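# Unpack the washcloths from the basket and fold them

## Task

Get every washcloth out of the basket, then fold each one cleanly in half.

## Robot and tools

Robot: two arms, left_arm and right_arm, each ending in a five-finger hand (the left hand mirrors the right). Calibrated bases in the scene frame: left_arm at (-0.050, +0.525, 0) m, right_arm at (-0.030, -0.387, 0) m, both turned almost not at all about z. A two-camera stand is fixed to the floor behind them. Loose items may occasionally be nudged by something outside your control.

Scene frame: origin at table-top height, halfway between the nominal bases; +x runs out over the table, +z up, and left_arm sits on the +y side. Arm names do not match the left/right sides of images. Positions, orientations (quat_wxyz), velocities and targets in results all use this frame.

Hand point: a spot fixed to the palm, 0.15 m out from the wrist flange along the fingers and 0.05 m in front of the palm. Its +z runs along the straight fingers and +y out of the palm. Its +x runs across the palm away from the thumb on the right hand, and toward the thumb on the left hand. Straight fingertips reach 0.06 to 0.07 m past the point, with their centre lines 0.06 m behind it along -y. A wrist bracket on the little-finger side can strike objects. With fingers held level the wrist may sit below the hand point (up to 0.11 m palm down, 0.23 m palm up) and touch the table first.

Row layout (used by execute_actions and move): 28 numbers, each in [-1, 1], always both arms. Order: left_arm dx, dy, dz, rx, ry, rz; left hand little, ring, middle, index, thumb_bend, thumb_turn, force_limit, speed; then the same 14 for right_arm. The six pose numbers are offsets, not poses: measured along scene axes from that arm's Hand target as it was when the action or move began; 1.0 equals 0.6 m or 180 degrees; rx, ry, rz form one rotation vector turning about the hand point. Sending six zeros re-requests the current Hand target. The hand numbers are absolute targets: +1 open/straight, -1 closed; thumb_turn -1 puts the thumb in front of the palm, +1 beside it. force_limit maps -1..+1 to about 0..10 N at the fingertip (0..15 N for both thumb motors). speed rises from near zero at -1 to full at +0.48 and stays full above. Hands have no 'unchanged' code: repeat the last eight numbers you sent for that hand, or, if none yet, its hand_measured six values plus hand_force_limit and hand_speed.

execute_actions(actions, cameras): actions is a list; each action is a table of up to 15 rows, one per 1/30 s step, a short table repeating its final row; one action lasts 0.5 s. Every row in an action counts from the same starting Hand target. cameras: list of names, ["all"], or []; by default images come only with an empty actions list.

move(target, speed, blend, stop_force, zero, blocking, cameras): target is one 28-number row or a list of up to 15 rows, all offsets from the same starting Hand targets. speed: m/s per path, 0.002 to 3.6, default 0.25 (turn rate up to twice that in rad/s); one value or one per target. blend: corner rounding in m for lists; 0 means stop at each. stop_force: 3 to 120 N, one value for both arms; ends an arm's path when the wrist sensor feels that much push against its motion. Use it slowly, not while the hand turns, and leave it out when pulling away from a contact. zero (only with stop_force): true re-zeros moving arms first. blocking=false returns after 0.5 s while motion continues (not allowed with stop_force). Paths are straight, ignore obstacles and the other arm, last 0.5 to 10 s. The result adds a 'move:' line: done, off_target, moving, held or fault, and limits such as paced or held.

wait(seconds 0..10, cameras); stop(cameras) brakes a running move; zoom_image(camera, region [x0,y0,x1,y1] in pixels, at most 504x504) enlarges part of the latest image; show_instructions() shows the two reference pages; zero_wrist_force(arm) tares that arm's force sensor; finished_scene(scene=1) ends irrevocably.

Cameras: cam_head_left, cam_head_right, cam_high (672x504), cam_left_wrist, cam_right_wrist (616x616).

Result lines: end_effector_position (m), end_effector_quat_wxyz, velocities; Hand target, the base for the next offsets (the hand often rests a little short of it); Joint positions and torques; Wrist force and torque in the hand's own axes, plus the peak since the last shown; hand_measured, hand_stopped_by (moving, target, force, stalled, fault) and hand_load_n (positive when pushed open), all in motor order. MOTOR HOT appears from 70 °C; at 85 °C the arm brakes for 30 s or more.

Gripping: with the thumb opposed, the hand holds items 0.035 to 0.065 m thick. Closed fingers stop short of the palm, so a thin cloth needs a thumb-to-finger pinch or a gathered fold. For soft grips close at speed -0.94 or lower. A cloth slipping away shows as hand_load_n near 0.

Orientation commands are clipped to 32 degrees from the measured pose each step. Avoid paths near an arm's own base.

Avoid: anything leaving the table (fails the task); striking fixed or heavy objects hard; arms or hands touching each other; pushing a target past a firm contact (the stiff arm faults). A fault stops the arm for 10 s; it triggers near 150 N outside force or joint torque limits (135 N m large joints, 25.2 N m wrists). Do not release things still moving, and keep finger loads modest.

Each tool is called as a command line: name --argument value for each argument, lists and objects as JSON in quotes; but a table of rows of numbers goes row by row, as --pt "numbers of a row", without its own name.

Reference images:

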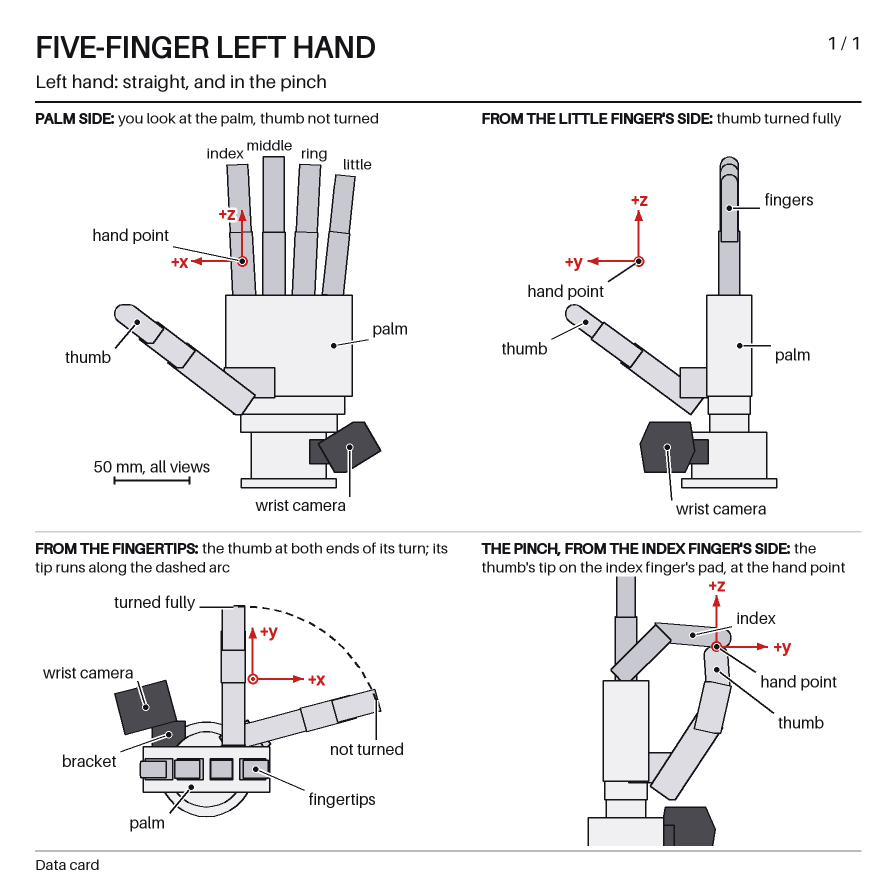

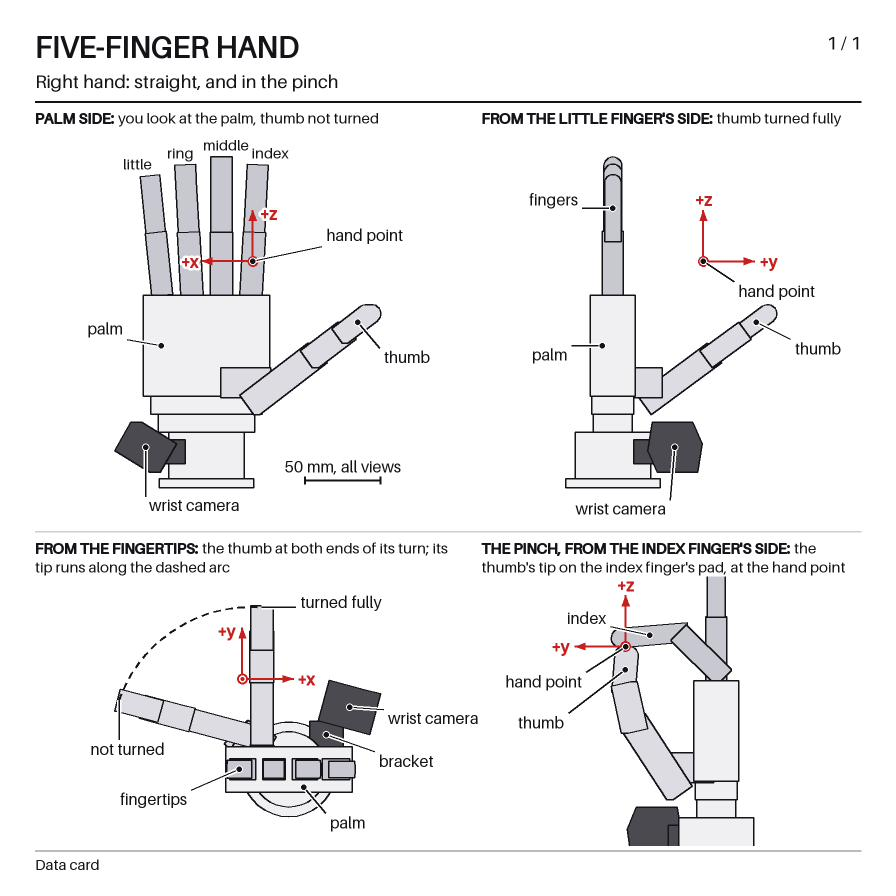

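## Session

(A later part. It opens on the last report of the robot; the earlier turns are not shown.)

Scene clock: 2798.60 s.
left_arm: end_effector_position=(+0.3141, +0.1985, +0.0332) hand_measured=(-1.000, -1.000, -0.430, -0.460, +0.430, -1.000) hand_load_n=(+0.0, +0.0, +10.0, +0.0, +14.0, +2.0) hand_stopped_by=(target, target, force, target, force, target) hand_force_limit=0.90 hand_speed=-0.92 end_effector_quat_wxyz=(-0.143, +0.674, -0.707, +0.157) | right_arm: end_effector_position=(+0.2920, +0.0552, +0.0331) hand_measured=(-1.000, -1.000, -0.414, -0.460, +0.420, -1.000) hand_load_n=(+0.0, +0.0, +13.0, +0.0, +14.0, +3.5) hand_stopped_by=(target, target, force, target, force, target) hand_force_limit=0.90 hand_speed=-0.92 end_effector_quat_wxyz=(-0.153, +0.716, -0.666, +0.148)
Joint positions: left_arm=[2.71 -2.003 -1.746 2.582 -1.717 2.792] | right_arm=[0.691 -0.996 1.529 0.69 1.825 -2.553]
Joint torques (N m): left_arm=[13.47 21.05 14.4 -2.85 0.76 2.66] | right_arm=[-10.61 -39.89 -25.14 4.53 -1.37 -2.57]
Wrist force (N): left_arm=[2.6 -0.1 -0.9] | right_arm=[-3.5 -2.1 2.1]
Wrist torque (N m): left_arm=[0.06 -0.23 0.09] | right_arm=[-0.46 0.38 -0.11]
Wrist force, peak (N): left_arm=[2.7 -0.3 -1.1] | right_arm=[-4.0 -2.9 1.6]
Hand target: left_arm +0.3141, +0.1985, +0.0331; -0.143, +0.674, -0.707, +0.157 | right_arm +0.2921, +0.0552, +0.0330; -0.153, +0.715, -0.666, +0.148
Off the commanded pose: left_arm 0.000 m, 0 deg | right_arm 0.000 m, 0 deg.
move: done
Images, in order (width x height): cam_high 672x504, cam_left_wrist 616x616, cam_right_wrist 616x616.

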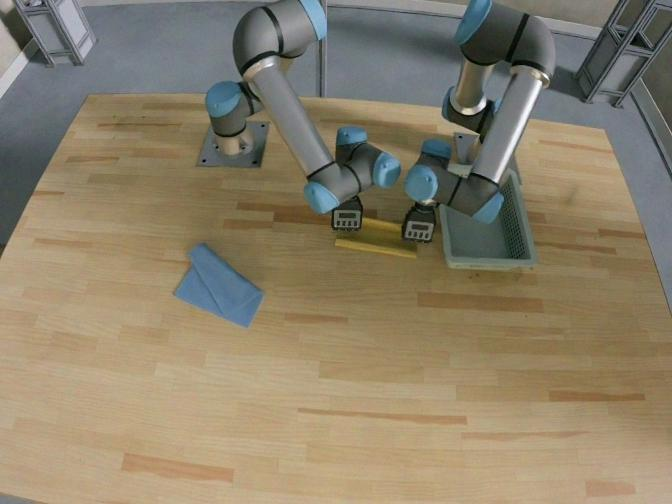

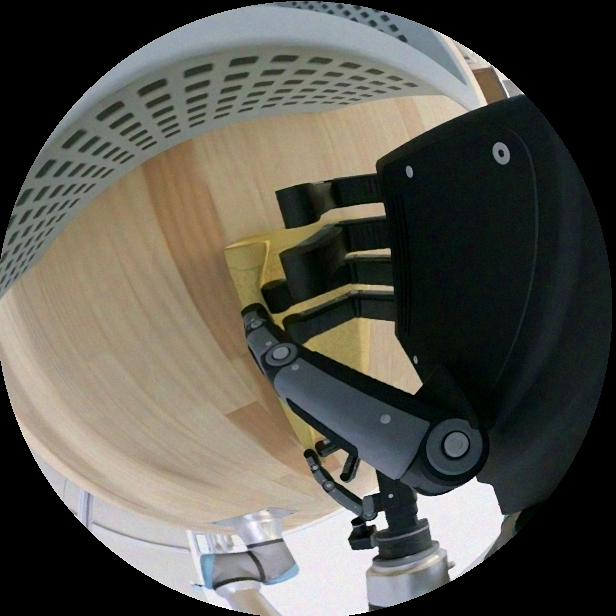

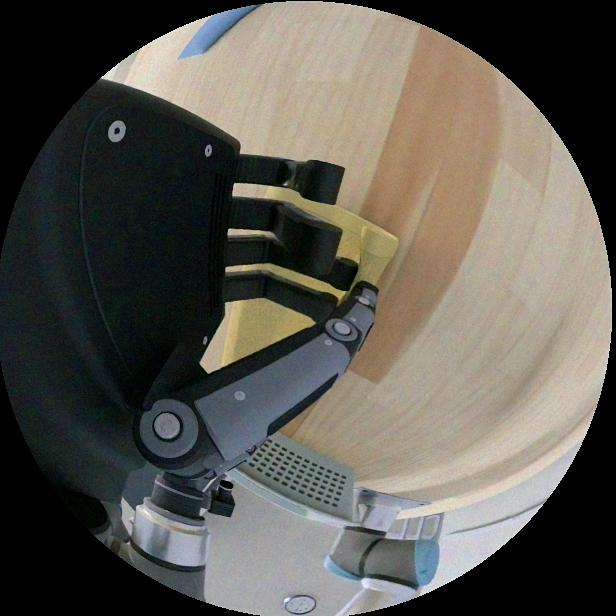

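execute_actions --actions '[[[0,0,-0.004,0,0,0,-1,-1,-0.36,-0.36,0.50,-1,0.9,-0.8,0,0,-0.004,0,0,0,-1,-1,-0.36,-0.36,0.50,-1,0.9,-0.8]],[[0,0,0,0,0,0,-1,-1,-0.30,-0.30,0.62,-1,0.9,-0.8,0,0,0,0,0,0,-1,-1,-0.30,-0.30,0.62,-1,0.9,-0.8]],[[0,0,0,0,0,0,-1,-1,-0.30,-0.30,0.62,-1,0.9,-0.8,0,0,0,0,0,0,-1,-1,-0.30,-0.30,0.62,-1,0.9,-0.8]]]' --cameras '["cam_left_wrist","cam_right_wrist"]'

zoom_image --camera "cam_right_wrist" --region '[270, 190, 450, 370]'

zoom_image --camera "cam_left_wrist" --region '[166, 190, 346, 370]'

Scene clock: 2822.87 s.
left_arm: end_effector_position=(+0.3141, +0.1985, +0.0307) hand_measured=(-1.000, -1.000, -0.300, -0.300, +0.620, -1.000) hand_load_n=(+0.0, +0.0, +0.0, +0.0, +0.0, +0.0) hand_stopped_by=(target, target, target, target, target, target) hand_force_limit=0.90 hand_speed=-0.80 end_effector_quat_wxyz=(-0.143, +0.674, -0.707, +0.157) | right_arm: end_effector_position=(+0.2921, +0.0552, +0.0306) hand_measured=(-1.000, -1.000, -0.300, -0.300, +0.620, -1.000) hand_load_n=(+0.0, +0.0, +0.0, +0.0, +0.0, +0.0) hand_stopped_by=(target, target, target, target, target, target) hand_force_limit=0.90 hand_speed=-0.80 end_effector_quat_wxyz=(-0.153, +0.715, -0.666, +0.148)
Joint positions: left_arm=[2.71 -2.006 -1.749 2.588 -1.717 2.792] | right_arm=[0.691 -0.993 1.531 0.685 1.825 -2.553]
Joint torques (N m): left_arm=[11.14 46.35 22.51 -3.06 0.75 2.6] | right_arm=[-10.37 -55.71 -28.03 4.15 -1.18 -2.12]
Wrist force (N): left_arm=[1.7 -0.3 -0.9] | right_arm=[-3.2 -1.9 2.3]
Wrist torque (N m): left_arm=[0.04 -0.21 0.09] | right_arm=[-0.45 0.43 -0.13]
Wrist force, peak (N): left_arm=[2.5 -0.3 -1.5] | right_arm=[-3.8 -2.3 2.4]
Hand target: left_arm +0.3141, +0.1985, +0.0307; -0.143, +0.674, -0.707, +0.157 | right_arm +0.2921, +0.0552, +0.0306; -0.153, +0.715, -0.666, +0.148
Off the commanded pose: left_arm 0.000 m, 0 deg | right_arm 0.000 m, 0 deg.
Step readings (end_effector_position of left_arm | right_arm):
0: (+0.3141, +0.1985, +0.0331) | (+0.2921, +0.0552, +0.0330)
1: (+0.3141, +0.1985, +0.0330) | (+0.2921, +0.0552, +0.0330)
2: (+0.3141, +0.1985, +0.0324) | (+0.2921, +0.0552, +0.0326)
4: (+0.3140, +0.1985, +0.0308) | (+0.2921, +0.0552, +0.0308)
8: (+0.3140, +0.1986, +0.0303) | (+0.2921, +0.0552, +0.0303)
15: (+0.3140, +0.1986, +0.0306) | (+0.2920, +0.0551, +0.0305)
16: (+0.3140, +0.1986, +0.0306) | (+0.2920, +0.0551, +0.0305)
17: (+0.3140, +0.1986, +0.0306) | (+0.2920, +0.0551, +0.0305)
19: (+0.3140, +0.1985, +0.0306) | (+0.2920, +0.0551, +0.0305)
23: (+0.3141, +0.1985, +0.0307) | (+0.2920, +0.0552, +0.0306)
30: (+0.3141, +0.1985, +0.0307) | (+0.2921, +0.0552, +0.0306)
31: (+0.3141, +0.1985, +0.0307) | (+0.2921, +0.0552, +0.0306)
32: (+0.3141, +0.1985, +0.0307) | (+0.2921, +0.0552, +0.0306)
34: (+0.3141, +0.1985, +0.0307) | (+0.2921, +0.0552, +0.0306)
38: (+0.3141, +0.1985, +0.0307) | (+0.2921, +0.0552, +0.0306)
45: (+0.3141, +0.1985, +0.0307) | (+0.2921, +0.0552, +0.0306)
Images, in order (width x height): cam_left_wrist 616x616, cam_right_wrist 616x616.

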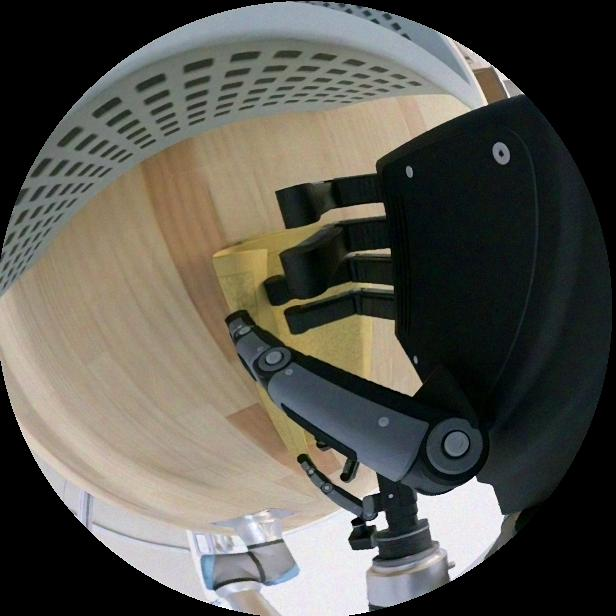

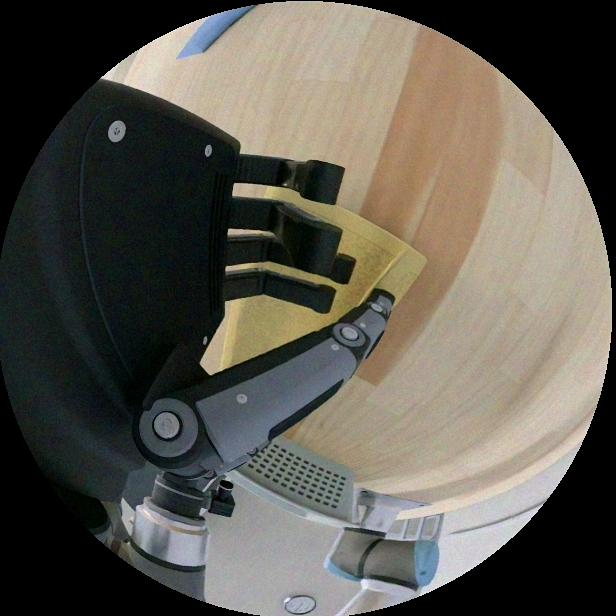

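Scaled by 2.800 from the camera's 616x616 image, which has a finer 880x880 frame.

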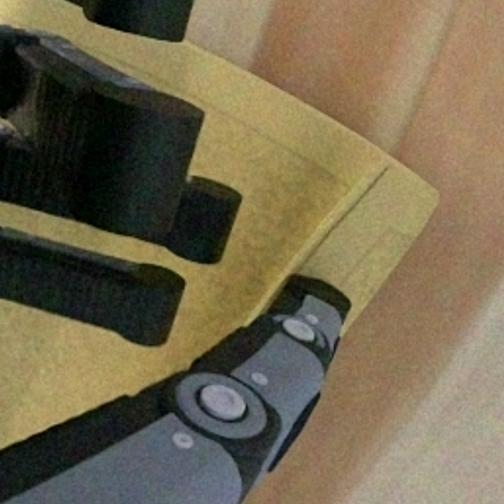

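Scaled by 2.800 from the camera's 616x616 image, which has a finer 880x880 frame.

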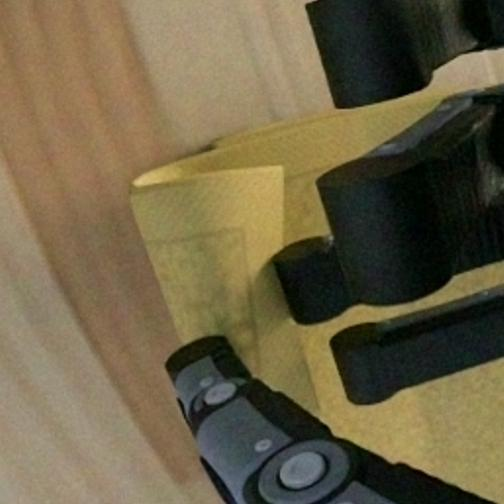

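execute_actions --actions '[[[0,0,0,0,0,0,-1,-1,-0.30,-0.30,0.8,-1,0.9,-0.6,0,0,0,0,0,0,-1,-1,-0.30,-0.30,0.8,-1,0.9,-0.6]],[[0,0,-0.004,0,0,0,-1,-1,-0.30,-0.30,1,-1,0.9,-0.6,0,0,-0.004,0,0,0,-1,-1,-0.30,-0.30,1,-1,0.9,-0.6]],[[0,0,-0.004,0,0,0,-1,-1,-0.30,-0.30,1,-1,0.9,-0.6,0,0,-0.004,0,0,0,-1,-1,-0.30,-0.30,1,-1,0.9,-0.6]]]' --cameras '["cam_left_wrist","cam_right_wrist"]'

zoom_image --camera "cam_right_wrist" --region '[270, 190, 450, 370]'

zoom_image --camera "cam_left_wrist" --region '[166, 190, 346, 370]'

Scene clock: 2839.57 s.
left_arm: end_effector_position=(+0.3141, +0.1985, +0.0258) hand_measured=(-1.000, -1.000, -0.300, -0.300, +1.000, -1.000) hand_load_n=(+0.0, +0.0, +0.0, +0.0, +0.0, +0.0) hand_stopped_by=(target, target, target, target, target, target) hand_force_limit=0.90 hand_speed=-0.60 end_effector_quat_wxyz=(-0.143, +0.674, -0.707, +0.157) | right_arm: end_effector_position=(+0.2920, +0.0552, +0.0258) hand_measured=(-1.000, -1.000, -0.300, -0.300, +1.000, -1.000) hand_load_n=(+0.0, +0.0, +0.0, +0.0, +0.0, +0.0) hand_stopped_by=(target, target, target, target, target, target) hand_force_limit=0.90 hand_speed=-0.60 end_effector_quat_wxyz=(-0.153, +0.716, -0.666, +0.148)
Joint positions: left_arm=[2.71 -2.013 -1.753 2.599 -1.717 2.792] | right_arm=[0.691 -0.987 1.536 0.675 1.825 -2.553]
Joint torques (N m): left_arm=[6.69 46.15 23.47 -3.2 0.61 2.49] | right_arm=[-6.52 -56.12 -28.67 4.39 -1.21 -2.27]
Wrist force (N): left_arm=[1.7 -0.4 -0.9] | right_arm=[-3.0 -1.7 2.0]
Wrist torque (N m): left_arm=[0.04 -0.22 0.10] | right_arm=[-0.42 0.41 -0.12]
Wrist force, peak (N): left_arm=[1.8 -0.7 -1.8] | right_arm=[-3.2 -1.8 2.3]
Hand target: left_arm +0.3141, +0.1985, +0.0259; -0.143, +0.674, -0.707, +0.157 | right_arm +0.2921, +0.0552, +0.0258; -0.153, +0.715, -0.666, +0.148
Off the commanded pose: left_arm 0.000 m, 0 deg | right_arm 0.000 m, 0 deg.
Step readings (end_effector_position of left_arm | right_arm):
0: (+0.3141, +0.1985, +0.0307) | (+0.2921, +0.0552, +0.0306)
1: (+0.3141, +0.1985, +0.0307) | (+0.2921, +0.0552, +0.0306)
2: (+0.3141, +0.1985, +0.0307) | (+0.2921, +0.0552, +0.0306)
4: (+0.3141, +0.1985, +0.0307) | (+0.2921, +0.0552, +0.0306)
8: (+0.3141, +0.1985, +0.0307) | (+0.2921, +0.0552, +0.0306)
15: (+0.3141, +0.1985, +0.0307) | (+0.2921, +0.0552, +0.0306)
16: (+0.3141, +0.1985, +0.0307) | (+0.2921, +0.0552, +0.0306)
17: (+0.3141, +0.1985, +0.0302) | (+0.2921, +0.0552, +0.0303)
19: (+0.3141, +0.1985, +0.0286) | (+0.2922, +0.0553, +0.0286)
23: (+0.3141, +0.1985, +0.0281) | (+0.2921, +0.0552, +0.0281)
30: (+0.3140, +0.1986, +0.0282) | (+0.2920, +0.0552, +0.0281)
31: (+0.3140, +0.1986, +0.0282) | (+0.2920, +0.0552, +0.0281)
32: (+0.3141, +0.1985, +0.0278) | (+0.2920, +0.0552, +0.0277)
34: (+0.3141, +0.1985, +0.0263) | (+0.2921, +0.0552, +0.0262)
38: (+0.3141, +0.1985, +0.0257) | (+0.2921, +0.0552, +0.0256)
45: (+0.3140, +0.1986, +0.0258) | (+0.2920, +0.0551, +0.0257)
Images, in order (width x height): cam_left_wrist 616x616, cam_right_wrist 616x616.

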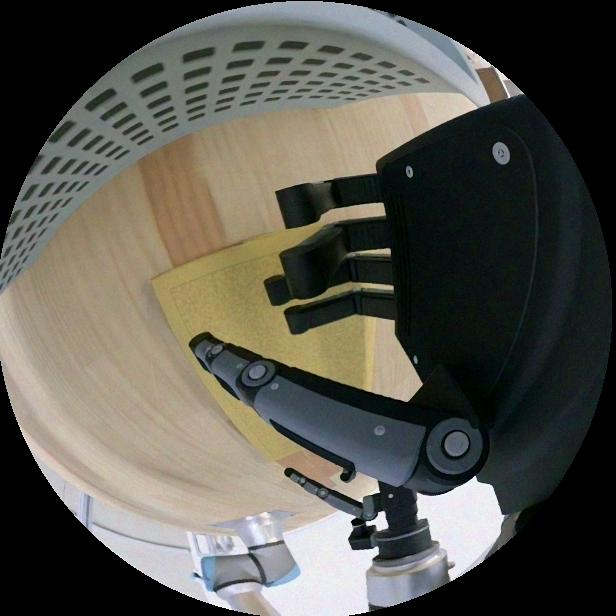

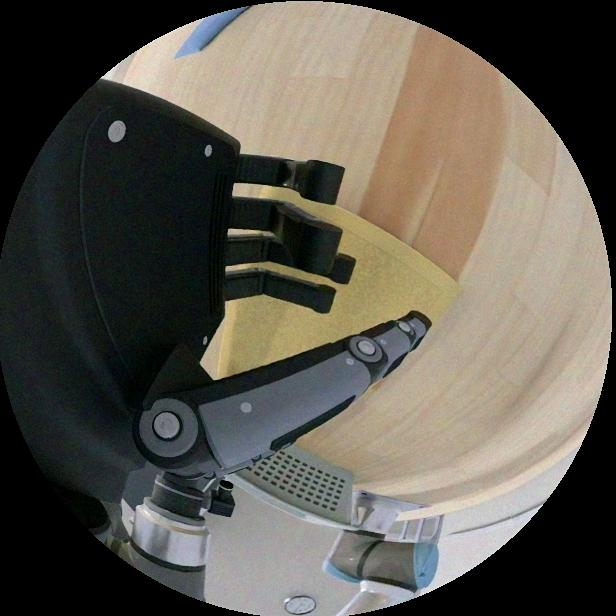

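Scaled by 2.800 from the camera's 616x616 image, which has a finer 880x880 frame.

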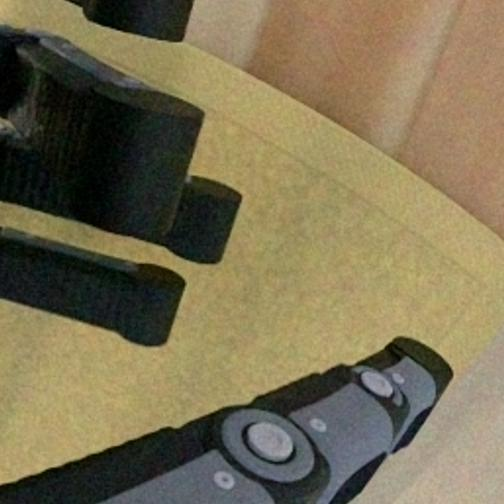

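Scaled by 2.800 from the camera's 616x616 image, which has a finer 880x880 frame.

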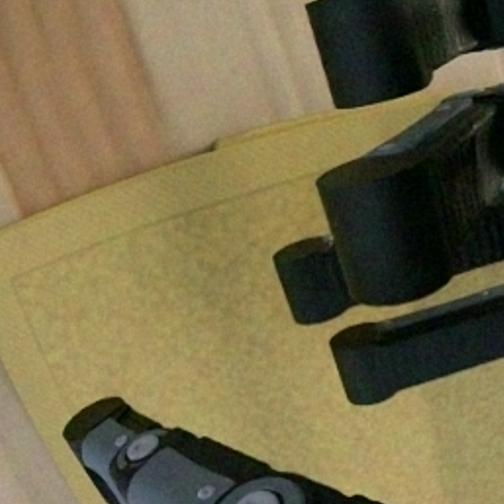

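move --pt "0 0 0.08 0 0 0 -1 -1 -0.30 -0.30 1 -1 0.9 -0.6 0 0 0.08 0 0 0 -1 -1 -0.30 -0.30 1 -1 0.9 -0.6" --pt "0.0 0.3 0.4 0 0 0 -1 -1 -0.30 -0.30 1 -1 0.9 -0.6 0.0 -0.35 0.4 0 0 0 -1 -1 -0.30 -0.30 1 -1 0.9 -0.6" --speed '[0.08,0.25]' --blend '[0.02,0]' --cameras '["cam_high","cam_left_wrist","cam_right_wrist","cam_head_left"]'

zoom_image --camera "cam_high" --region '[310, 180, 450, 290]'

zoom_image --camera "cam_head_left" --region '[220, 270, 400, 410]'

Scene clock: 2850.17 s.
left_arm: end_effector_position=(+0.3140, +0.3785, +0.2658) hand_measured=(-1.000, -1.000, -0.300, -0.300, +1.000, -1.000) hand_load_n=(+0.5, +0.0, +0.0, +0.0, +0.5, +0.0) hand_stopped_by=(target, target, target, target, target, target) hand_force_limit=0.90 hand_speed=-0.60 end_effector_quat_wxyz=(-0.143, +0.674, -0.707, +0.157) | right_arm: end_effector_position=(+0.2921, -0.1548, +0.2658) hand_measured=(-1.000, -1.000, -0.300, -0.300, +1.000, -1.000) hand_load_n=(+0.0, +0.5, +0.0, +0.0, +0.0, +0.0) hand_stopped_by=(target, target, target, target, target, target) hand_force_limit=0.90 hand_speed=-0.60 end_effector_quat_wxyz=(-0.153, +0.715, -0.666, +0.148)
Joint positions: left_arm=[3.21 -1.587 -1.626 2.067 -1.512 3.249] | right_arm=[0.21 -1.541 1.612 1.077 1.642 -3.004]
Joint torques (N m): left_arm=[14.45 12.46 26.45 -3.45 -0.3 2.13] | right_arm=[-10.55 -25.55 -10.24 2.72 0.6 -2.16]
Wrist force (N): left_arm=[1.3 -1.1 0.0] | right_arm=[-2.9 -1.8 2.0]
Wrist torque (N m): left_arm=[-0.24 -0.20 0.08] | right_arm=[-0.40 0.37 -0.24]
Wrist force, peak (N): left_arm=[2.6 -0.3 -0.5] | right_arm=[-4.1 -2.2 2.3]
Hand target: left_arm +0.3141, +0.3785, +0.2659; -0.143, +0.674, -0.707, +0.157 | right_arm +0.2921, -0.1548, +0.2658; -0.153, +0.715, -0.666, +0.148
Off the commanded pose: left_arm 0.000 m, 0 deg | right_arm 0.000 m, 0 deg.
move: done
Images, in order (width x height): cam_head_left 672x504, cam_high 672x504, cam_left_wrist 616x616, cam_right_wrist 616x616.

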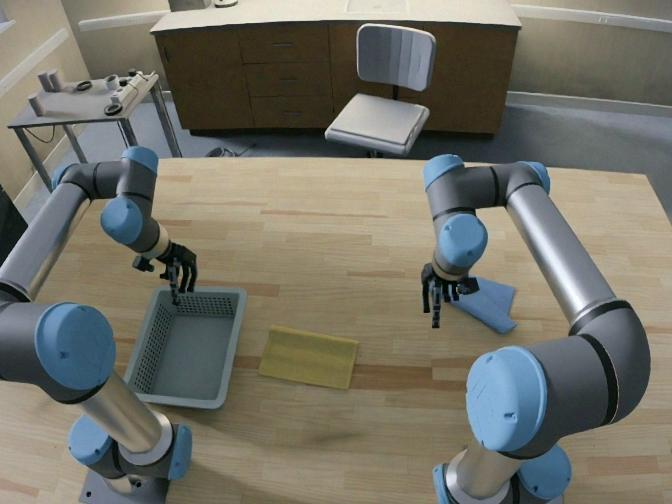

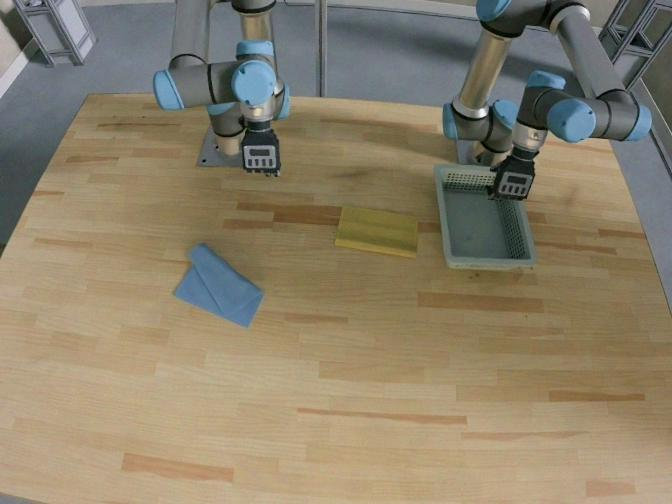

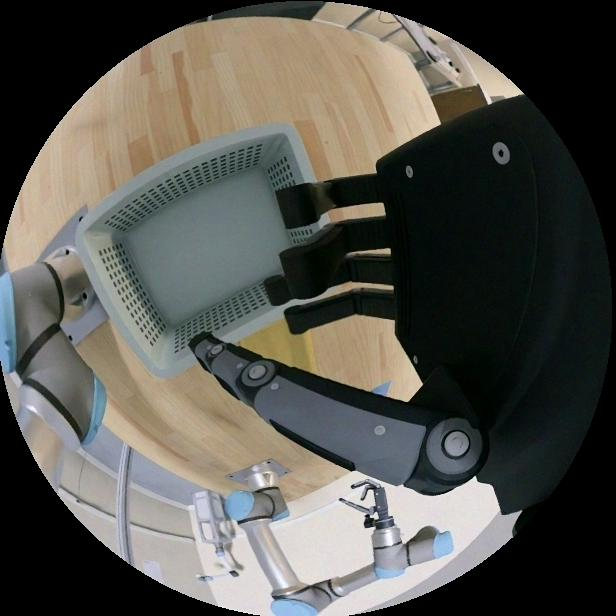

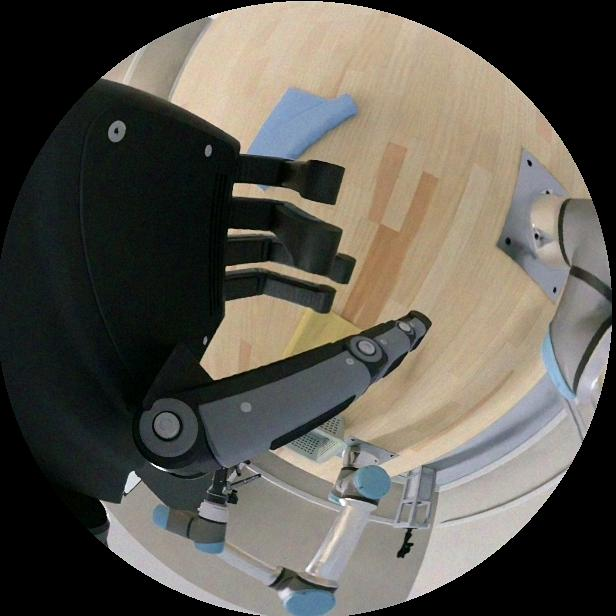

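Scaled by 3.600 from the camera's 672x504 image, which has a finer 960x720 frame.

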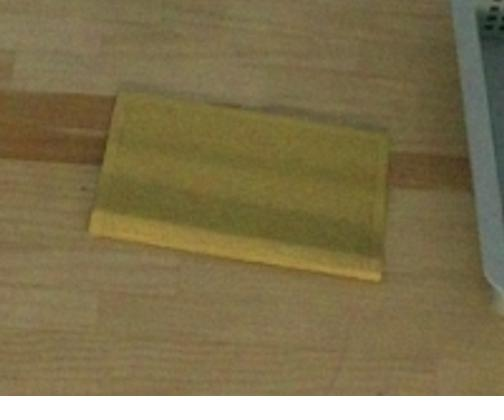

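Scaled by 2.800 from the camera's 672x504 image, which has a finer 960x720 frame.

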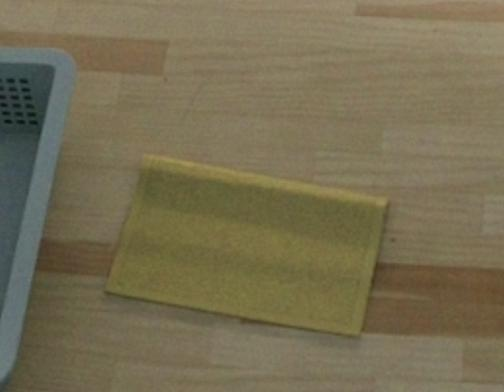

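zoom_image --camera "cam_head_left" --region '[250, 320, 370, 400]'

zoom_image --camera "cam_high" --region '[330, 196, 430, 266]'

Scaled by 4.200 from the camera's 672x504 image, which has a finer 960x720 frame.

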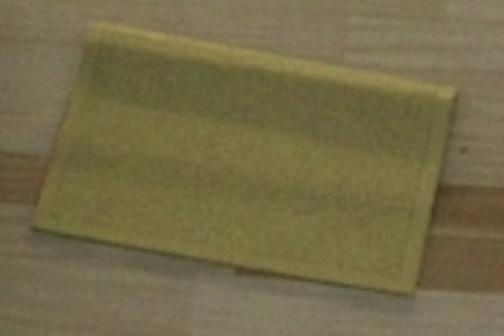

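Scaled by 5.040 from the camera's 672x504 image, which has a finer 960x720 frame.

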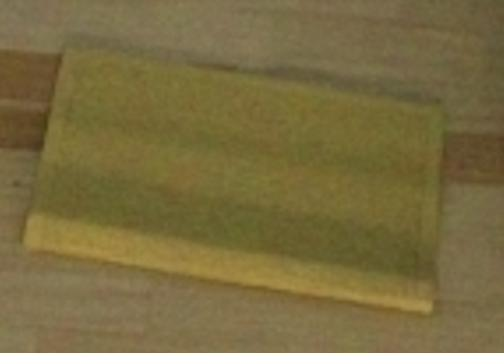

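move --pt "-0.0702 -0.295 -0.20 0 0 0 -1 -1 -0.08 -0.02 1 -1 0.9 -0.5 -0.0702 0.3547 -0.20 0 0 0 -1 -1 -0.08 -0.02 1 -1 0.9 -0.5" --pt "-0.0702 -0.295 -0.3598 0 0 0 -1 -1 -0.08 -0.02 1 -1 0.9 -0.5 -0.0702 0.3547 -0.3597 0 0 0 -1 -1 -0.08 -0.02 1 -1 0.9 -0.5" --speed '[0.25,0.1]' --blend '[0.02,0]' --cameras '["cam_left_wrist","cam_right_wrist"]'

Scene clock: 2888.50 s.
left_arm: end_effector_position=(+0.2719, +0.2016, +0.0500) hand_measured=(-1.000, -1.000, -0.080, -0.020, +1.000, -1.000) hand_load_n=(+0.0, +0.0, +0.0, +0.0, +0.0, +0.0) hand_stopped_by=(target, target, target, target, target, target) hand_force_limit=0.90 hand_speed=-0.50 end_effector_quat_wxyz=(-0.143, +0.674, -0.707, +0.157) | right_arm: end_effector_position=(+0.2499, +0.0579, +0.0499) hand_measured=(-1.000, -1.000, -0.080, -0.020, +1.000, -1.000) hand_load_n=(+0.0, +0.0, +0.0, +0.0, +0.0, +0.0) hand_stopped_by=(target, target, target, target, target, target) hand_force_limit=0.90 hand_speed=-0.50 end_effector_quat_wxyz=(-0.152, +0.716, -0.666, +0.148)
Joint positions: left_arm=[2.67 -1.913 -1.829 2.57 -1.732 2.755] | right_arm=[0.756 -1.055 1.581 0.714 1.847 -2.489]
Joint torques (N m): left_arm=[-12.35 38.81 17.3 -0.2 -0.05 -2.32] | right_arm=[10.03 -52.28 -28 1.41 -1.36 1.18]
Wrist force (N): left_arm=[1.3 -0.1 -0.6] | right_arm=[-3.3 -1.6 1.7]
Wrist torque (N m): left_arm=[0.06 -0.12 -0.03] | right_arm=[-0.38 0.45 -0.04]
Wrist force, peak (N): left_arm=[2.7 0.0 -0.7] | right_arm=[-5.2 -1.5 2.0]
Hand target: left_arm +0.2719, +0.2015, +0.0500; -0.143, +0.674, -0.707, +0.157 | right_arm +0.2499, +0.0580, +0.0500; -0.153, +0.715, -0.666, +0.148
Off the commanded pose: left_arm 0.000 m, 0 deg | right_arm 0.000 m, 0 deg.
move: done
Images, in order (width x height): cam_left_wrist 616x616, cam_right_wrist 616x616.

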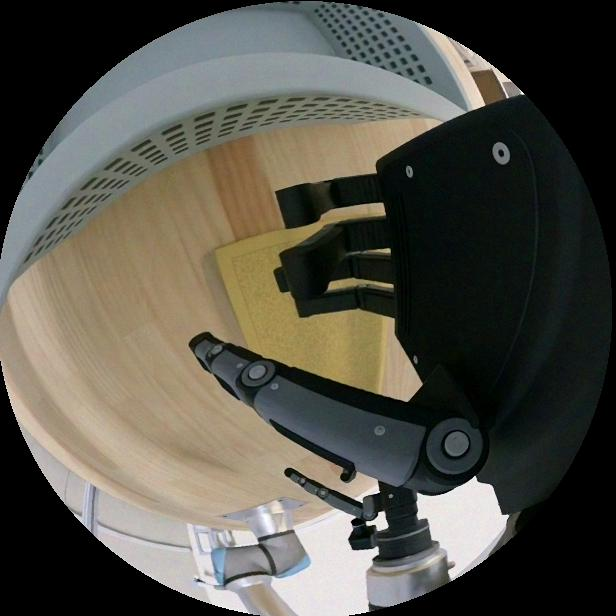

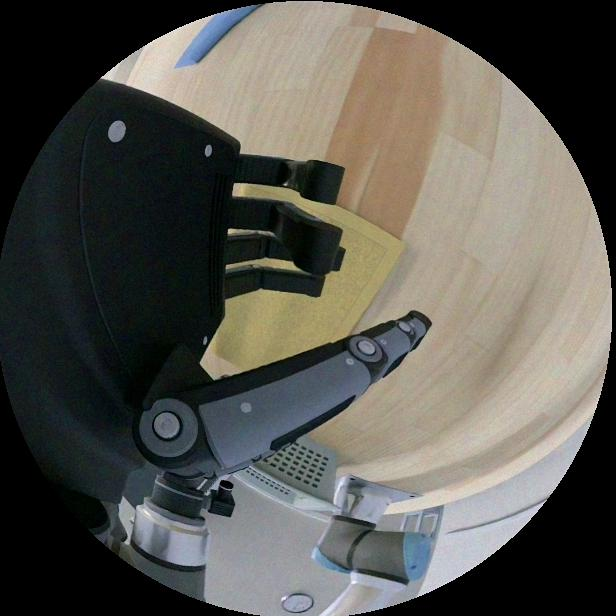

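move --pt "-0.0367 0.0026 0 0 0 0 -1 -1 -0.08 -0.02 1 -1 0.9 -0.5 -0.03 0.0021 0 0 0 0 -1 -1 -0.08 -0.02 1 -1 0.9 -0.5" --pt "-0.0367 0.0026 -0.03 0 0 0 -1 -1 -0.08 -0.02 1 -1 0.9 -0.5 -0.03 0.0021 -0.03 0 0 0 -1 -1 -0.08 -0.02 1 -1 0.9 -0.5" --speed 0.05 --blend '[0.0,0]' --cameras '[]'

move --target '[0,0,-0.04,0,0,0,-1,-1,-0.08,-0.02,1,-1,0.9,-0.5,0,0,-0.04,0,0,0,-1,-1,-0.08,-0.02,1,-1,0.9,-0.5]' --speed 0.006 --stop_force 5 --cameras '["cam_left_wrist","cam_right_wrist"]'

Scene clock: 2916.17 s.
left_arm: end_effector_position=(+0.2610, +0.2023, +0.0500) hand_measured=(-1.000, -1.000, -0.080, -0.020, +1.000, -1.000) hand_load_n=(+0.0, +0.0, +0.0, +0.0, +0.0, +0.0) hand_stopped_by=(target, target, target, target, target, target) hand_force_limit=0.90 hand_speed=-0.50 end_effector_quat_wxyz=(-0.143, +0.674, -0.707, +0.157) | right_arm: end_effector_position=(+0.2370, +0.0589, +0.0500) hand_measured=(-1.000, -1.000, -0.080, -0.020, +1.000, -1.000) hand_load_n=(+0.0, +0.0, +0.0, +0.0, +0.0, +0.0) hand_stopped_by=(target, target, target, target, target, target) hand_force_limit=0.90 hand_speed=-0.50 end_effector_quat_wxyz=(-0.153, +0.715, -0.666, +0.148) end_effector_velocity=(+0.002, +0.000, +0.000) end_effector_angular_velocity=(+0.000, -0.002, +0.001)
Joint positions: left_arm=[2.659 -1.897 -1.854 2.576 -1.737 2.744] | right_arm=[0.778 -1.065 1.599 0.712 1.854 -2.468]
Joint velocities: left_arm=[within noise] | right_arm=[-0.004 0.001 -0.003 0 0 -0.005]
Joint torques (N m): left_arm=[-0.34 28.9 24.08 -2.25 -0.64 -0.83] | right_arm=[-10.32 -29.82 -29.57 -0.01 -0.23 -2.63]
Wrist force (N): left_arm=[1.1 -0.2 -0.4] | right_arm=[-3.1 -1.6 1.9]
Wrist torque (N m): left_arm=[0.04 -0.10 0.04] | right_arm=[-0.36 0.42 -0.20]
Wrist force, peak (N): left_arm=[1.1 1.1 -1.2] | right_arm=[-3.4 -2.0 2.2]
Hand target: left_arm +0.2610, +0.2023, +0.0500; -0.143, +0.674, -0.707, +0.157 (not the last commanded pose) | right_arm +0.2372, +0.0589, +0.0500; -0.153, +0.715, -0.666, +0.148 (not the last commanded pose)
Off the commanded pose: left_arm 0.021 m, 0 deg | right_arm 0.019 m, 0 deg.
move: held (left_arm; a check stopped the path), off_target (right_arm; braked when a check withheld steps of left_arm); path passed 0 of 2 targets; limits=held
pose unreachable (left arm): on one or more control steps of this call, first in action 0 (counted from 0), this arm could not follow its commanded pose, so it was not sent that pose on those steps. It may still have moved: this result reports where it is.
cause: moving toward the commanded pose would bring a part of the arm too close to another arm (a part of this arm just beyond joint 4 (wrist 1) and a part of the right arm just beyond its joint 4 (wrist 1), 6 mm apart when this arm was first held).
No camera images: "cameras" was empty.

Scene clock: 2920.80 s.
left_arm: end_effector_position=(+0.2610, +0.2023, +0.0259) hand_measured=(-1.000, -1.000, -0.080, -0.020, +1.000, -1.000) hand_load_n=(+0.0, +0.0, +0.0, +0.0, +0.0, +0.0) hand_stopped_by=(target, target, target, target, target, target) hand_force_limit=0.90 hand_speed=-0.50 end_effector_quat_wxyz=(-0.143, +0.674, -0.707, +0.157) | right_arm: end_effector_position=(+0.2372, +0.0589, +0.0259) hand_measured=(-1.000, -1.000, -0.080, -0.020, +1.000, -1.000) hand_load_n=(+0.0, +0.0, +0.0, -0.5, +0.0, +0.0) hand_stopped_by=(target, target, target, target, target, target) hand_force_limit=0.90 hand_speed=-0.50 end_effector_quat_wxyz=(-0.153, +0.716, -0.666, +0.148)
Joint positions: left_arm=[2.659 -1.932 -1.879 2.637 -1.736 2.744] | right_arm=[0.777 -1.035 1.622 0.659 1.854 -2.468]
Joint torques (N m): left_arm=[14.24 35.96 20.16 -3.47 1.03 1.9] | right_arm=[-11.23 -42.82 -14.38 3.53 -1.43 -2.82]
Wrist force (N): left_arm=[1.4 -0.6 -0.7] | right_arm=[-3.0 -2.6 1.3]
Wrist torque (N m): left_arm=[0.00 -0.16 0.06] | right_arm=[-0.43 0.40 -0.18]
Wrist force, peak (N): left_arm=[1.4 -0.6 -0.7] | right_arm=[-3.5 -2.5 1.3]
Hand target: left_arm +0.2610, +0.2023, +0.0260; -0.143, +0.674, -0.707, +0.157 | right_arm +0.2372, +0.0589, +0.0260; -0.153, +0.715, -0.666, +0.148
Off the commanded pose: left_arm 0.000 m, 0 deg | right_arm 0.000 m, 0 deg.
move: done
Images, in order (width x height): cam_left_wrist 616x616, cam_right_wrist 616x616.

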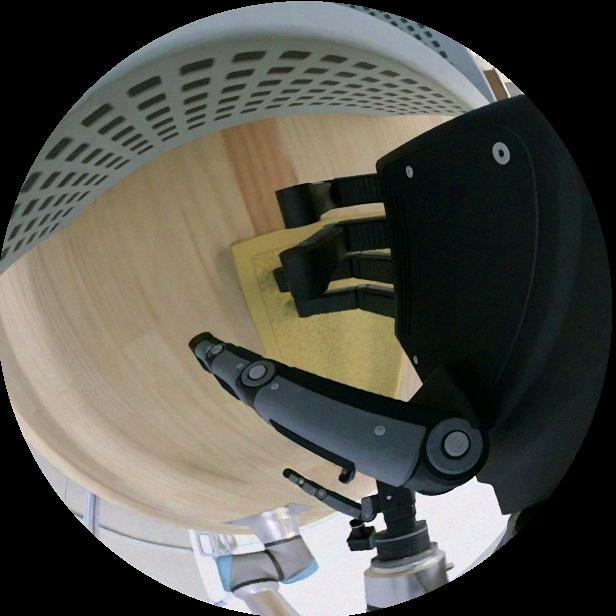

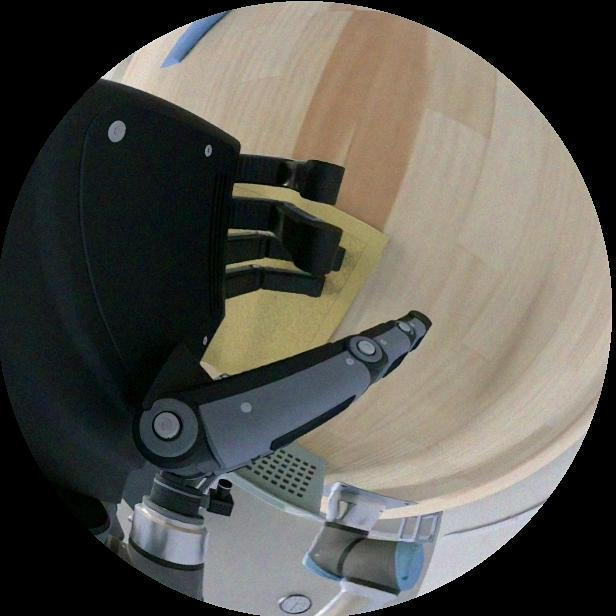

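move --pt "0 0.05 0.15 0 0 0 -1 -1 -0.08 -0.02 1 -1 0.9 -0.5 0 0 0.03 0 0 0 -1 -1 -0.08 -0.02 1 -1 0.9 -0.5" --pt "0.05 0.36 0.36 0 0 0 -1 -1 -0.08 -0.02 1 -1 0.9 -0.5 0 0.05 0.04 0 0 0 -1 -1 -0.08 -0.02 1 -1 0.9 -0.5" --pt "0.05 0.36 0.36 0 0 0 -1 -1 -0.08 -0.02 1 -1 0.9 -0.5 -0.0103 0.1152 0.01 0 0 0 -1 -1 -0.08 -0.02 1 -1 0.9 -0.5" --speed '[0.12,0.25,0.1]' --blend '[0.01,0.01,0]' --cameras '["cam_right_wrist","cam_high"]'

zoom_image --camera "cam_right_wrist" --region '[210, 170, 450, 410]'

Scene clock: 2937.93 s.
left_arm: end_effector_position=(+0.2910, +0.4183, +0.2420) hand_measured=(-1.000, -1.000, -0.080, -0.020, +1.000, -1.000) hand_load_n=(+0.0, +0.0, +0.0, +0.0, +0.0, -0.5) hand_stopped_by=(target, target, target, target, target, target) hand_force_limit=0.90 hand_speed=-0.50 end_effector_quat_wxyz=(-0.143, +0.674, -0.707, +0.157) | right_arm: end_effector_position=(+0.2309, +0.1280, +0.0320) hand_measured=(-1.000, -1.000, -0.080, -0.020, +1.000, -1.000) hand_load_n=(+0.0, +0.0, +0.0, +0.0, +0.0, +0.0) hand_stopped_by=(target, target, target, target, target, target) hand_force_limit=0.90 hand_speed=-0.50 end_effector_quat_wxyz=(-0.153, +0.716, -0.666, +0.148)
Joint positions: left_arm=[3.358 -1.508 -1.768 2.117 -1.451 3.385] | right_arm=[0.883 -0.912 1.403 0.786 1.886 -2.363]
Joint torques (N m): left_arm=[12.96 2.78 27.72 -3.42 0.96 2.43] | right_arm=[-6.01 -48.73 -19.16 -0.67 -1.24 -1.66]
Wrist force (N): left_arm=[1.6 -0.5 -0.4] | right_arm=[-3.0 -2.2 2.3]
Wrist torque (N m): left_arm=[-0.09 -0.18 0.03] | right_arm=[-0.44 0.40 -0.04]
Wrist force, peak (N): left_arm=[3.2 0.3 -1.2] | right_arm=[-4.2 -1.6 2.6]
Hand target: left_arm +0.2910, +0.4183, +0.2420; -0.143, +0.674, -0.707, +0.157 | right_arm +0.2310, +0.1280, +0.0320; -0.153, +0.715, -0.666, +0.148
Off the commanded pose: left_arm 0.000 m, 0 deg | right_arm 0.000 m, 0 deg.
move: done
Images, in order (width x height): cam_high 672x504, cam_right_wrist 616x616.

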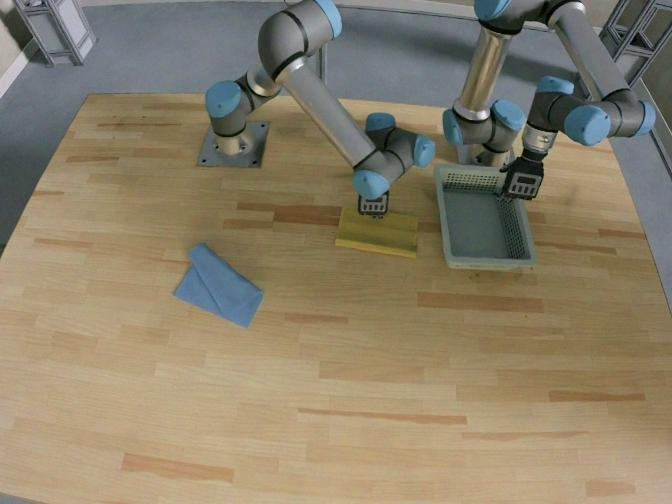

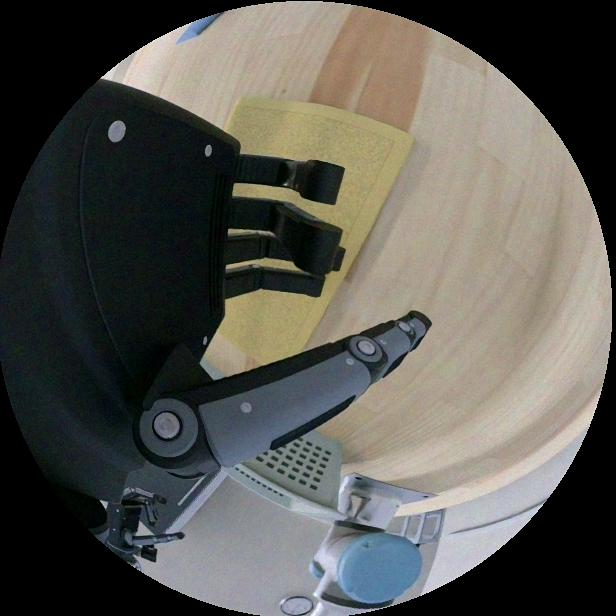

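Scaled by 2.100 from the camera's 616x616 image, which has a finer 880x880 frame.

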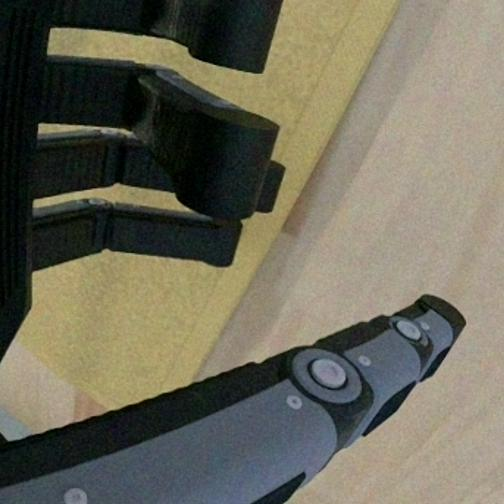

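move --target '[0,0,0,0,0,0,-1,-1,-0.08,-0.02,1,-1,0.9,-0.5,0,0,-0.04,0,0,0,-1,-1,-0.08,-0.02,1,-1,0.9,-0.5]' --speed 0.006 --stop_force 6 --cameras '[]'

move --pt "0 0 0 0 0 0 -1 -1 -0.08 -0.02 1 -1 0.9 -0.5 0 0 -0.002 0 0 0 -1 -1 -0.08 -0.02 1 -1 0.9 -0.5" --pt "0 0 0 0 0 0 -1 -1 -0.08 -0.02 1 -1 0.9 -0.5 0.0166 -0.0015 -0.002 0 0 0 -1 -1 -0.08 -0.02 1 -1 0.9 -0.5" --speed 0.02 --cameras '["cam_right_wrist","cam_high"]'

zoom_image --camera "cam_right_wrist" --region '[210, 170, 450, 410]'

Scene clock: 2947.17 s.
left_arm: end_effector_position=(+0.2910, +0.4183, +0.2420) hand_measured=(-1.000, -1.000, -0.080, -0.020, +1.000, -1.000) hand_load_n=(+0.0, +0.0, +0.0, +0.0, +0.0, +0.0) hand_stopped_by=(target, target, target, target, target, target) hand_force_limit=0.90 hand_speed=-0.50 end_effector_quat_wxyz=(-0.143, +0.674, -0.707, +0.157) | right_arm: end_effector_position=(+0.2310, +0.1280, +0.0253) hand_measured=(-1.000, -1.000, -0.080, -0.020, +1.000, -1.000) hand_load_n=(+0.0, +0.0, -1.5, -4.0, +0.0, +0.0) hand_stopped_by=(target, target, target, target, target, target) hand_force_limit=0.90 hand_speed=-0.50 end_effector_quat_wxyz=(-0.153, +0.715, -0.666, +0.148)
Joint positions: left_arm=[3.358 -1.508 -1.768 2.117 -1.451 3.385] | right_arm=[0.883 -0.904 1.409 0.773 1.886 -2.363]
Joint torques (N m): left_arm=[13.3 2.64 26.84 -3.06 1.08 2.05] | right_arm=[-9.7 -54.96 -26.84 3.93 -0.93 1.31]
Wrist force (N): left_arm=[1.5 -0.4 -0.4] | right_arm=[-2.9 -7.2 -3.5]
Wrist torque (N m): left_arm=[-0.09 -0.16 0.02] | right_arm=[-0.57 0.47 -0.11]
Wrist force, peak (N): left_arm=[1.9 -0.5 -0.3] | right_arm=[-2.9 -9.1 -4.6]
Hand target: left_arm +0.2910, +0.4183, +0.2420; -0.143, +0.674, -0.707, +0.157 | right_arm +0.2310, +0.1280, +0.0253; -0.153, +0.715, -0.666, +0.148 (not the last commanded pose)
Off the commanded pose: left_arm 0.000 m, 0 deg | right_arm 0.017 m, 0 deg.
move: contact (right_arm)
No camera images: "cameras" was empty.

Scene clock: 2948.47 s.
left_arm: end_effector_position=(+0.2910, +0.4183, +0.2420) hand_measured=(-1.000, -1.000, -0.080, -0.020, +1.000, -1.000) hand_load_n=(+0.0, +0.0, +0.0, +0.0, +0.0, +0.0) hand_stopped_by=(target, target, target, target, target, target) hand_force_limit=0.90 hand_speed=-0.50 end_effector_quat_wxyz=(-0.143, +0.674, -0.707, +0.157) | right_arm: end_effector_position=(+0.2412, +0.1271, +0.0241) hand_measured=(-1.000, -1.000, -0.082, -0.022, +1.000, -1.000) hand_load_n=(+0.0, +0.0, -11.5, -14.5, +0.0, +0.0) hand_stopped_by=(target, target, target, target, target, target) hand_force_limit=0.90 hand_speed=-0.50 end_effector_quat_wxyz=(-0.153, +0.716, -0.666, +0.148)
Joint positions: left_arm=[3.358 -1.508 -1.768 2.117 -1.451 3.385] | right_arm=[0.866 -0.897 1.397 0.771 1.881 -2.38]
Joint torques (N m): left_arm=[13.28 3.85 26.65 -3.24 1.14 2.05] | right_arm=[8.51 -33.05 -5.04 2.8 0.67 1.45]
Wrist force (N): left_arm=[1.5 -0.4 -0.4] | right_arm=[-3.7 -7.0 -16.7]
Wrist torque (N m): left_arm=[-0.09 -0.16 0.02] | right_arm=[-0.68 0.50 -0.10]
Wrist force, peak (N): left_arm=[1.8 -0.6 -0.3] | right_arm=[-2.8 -18.8 -15.9]
Hand target: left_arm +0.2910, +0.4183, +0.2420; -0.143, +0.674, -0.707, +0.157 | right_arm +0.2410, +0.1271, +0.0241; -0.153, +0.715, -0.666, +0.148
Off the commanded pose: left_arm 0.000 m, 0 deg | right_arm 0.000 m, 0 deg.
move: done
Images, in order (width x height): cam_high 672x504, cam_right_wrist 616x616.

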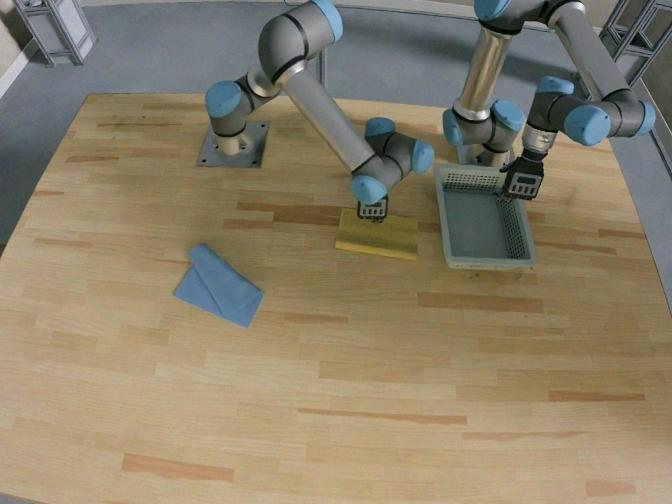

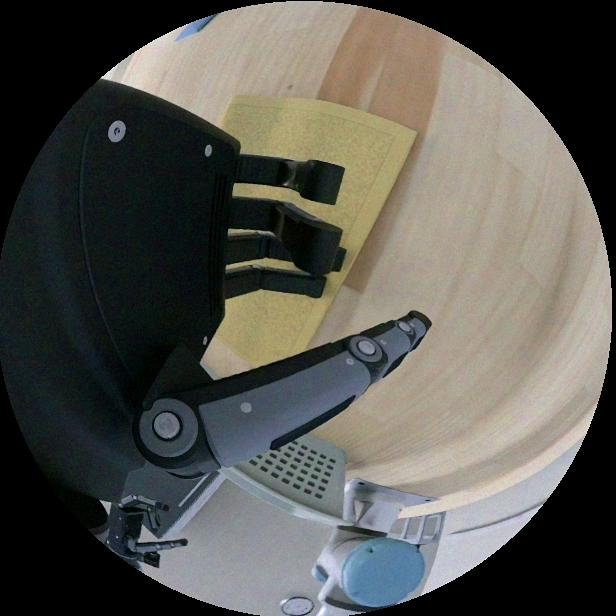

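Scaled by 2.100 from the camera's 616x616 image, which has a finer 880x880 frame.

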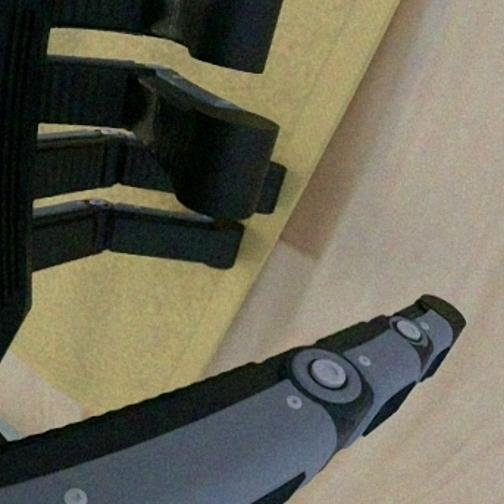

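zoom_image --camera "cam_high" --region '[330, 196, 430, 266]'

Scaled by 5.040 from the camera's 672x504 image, which has a finer 960x720 frame.

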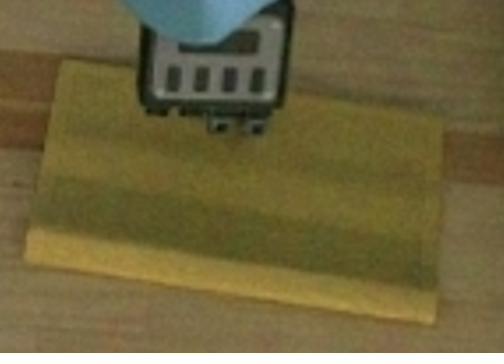

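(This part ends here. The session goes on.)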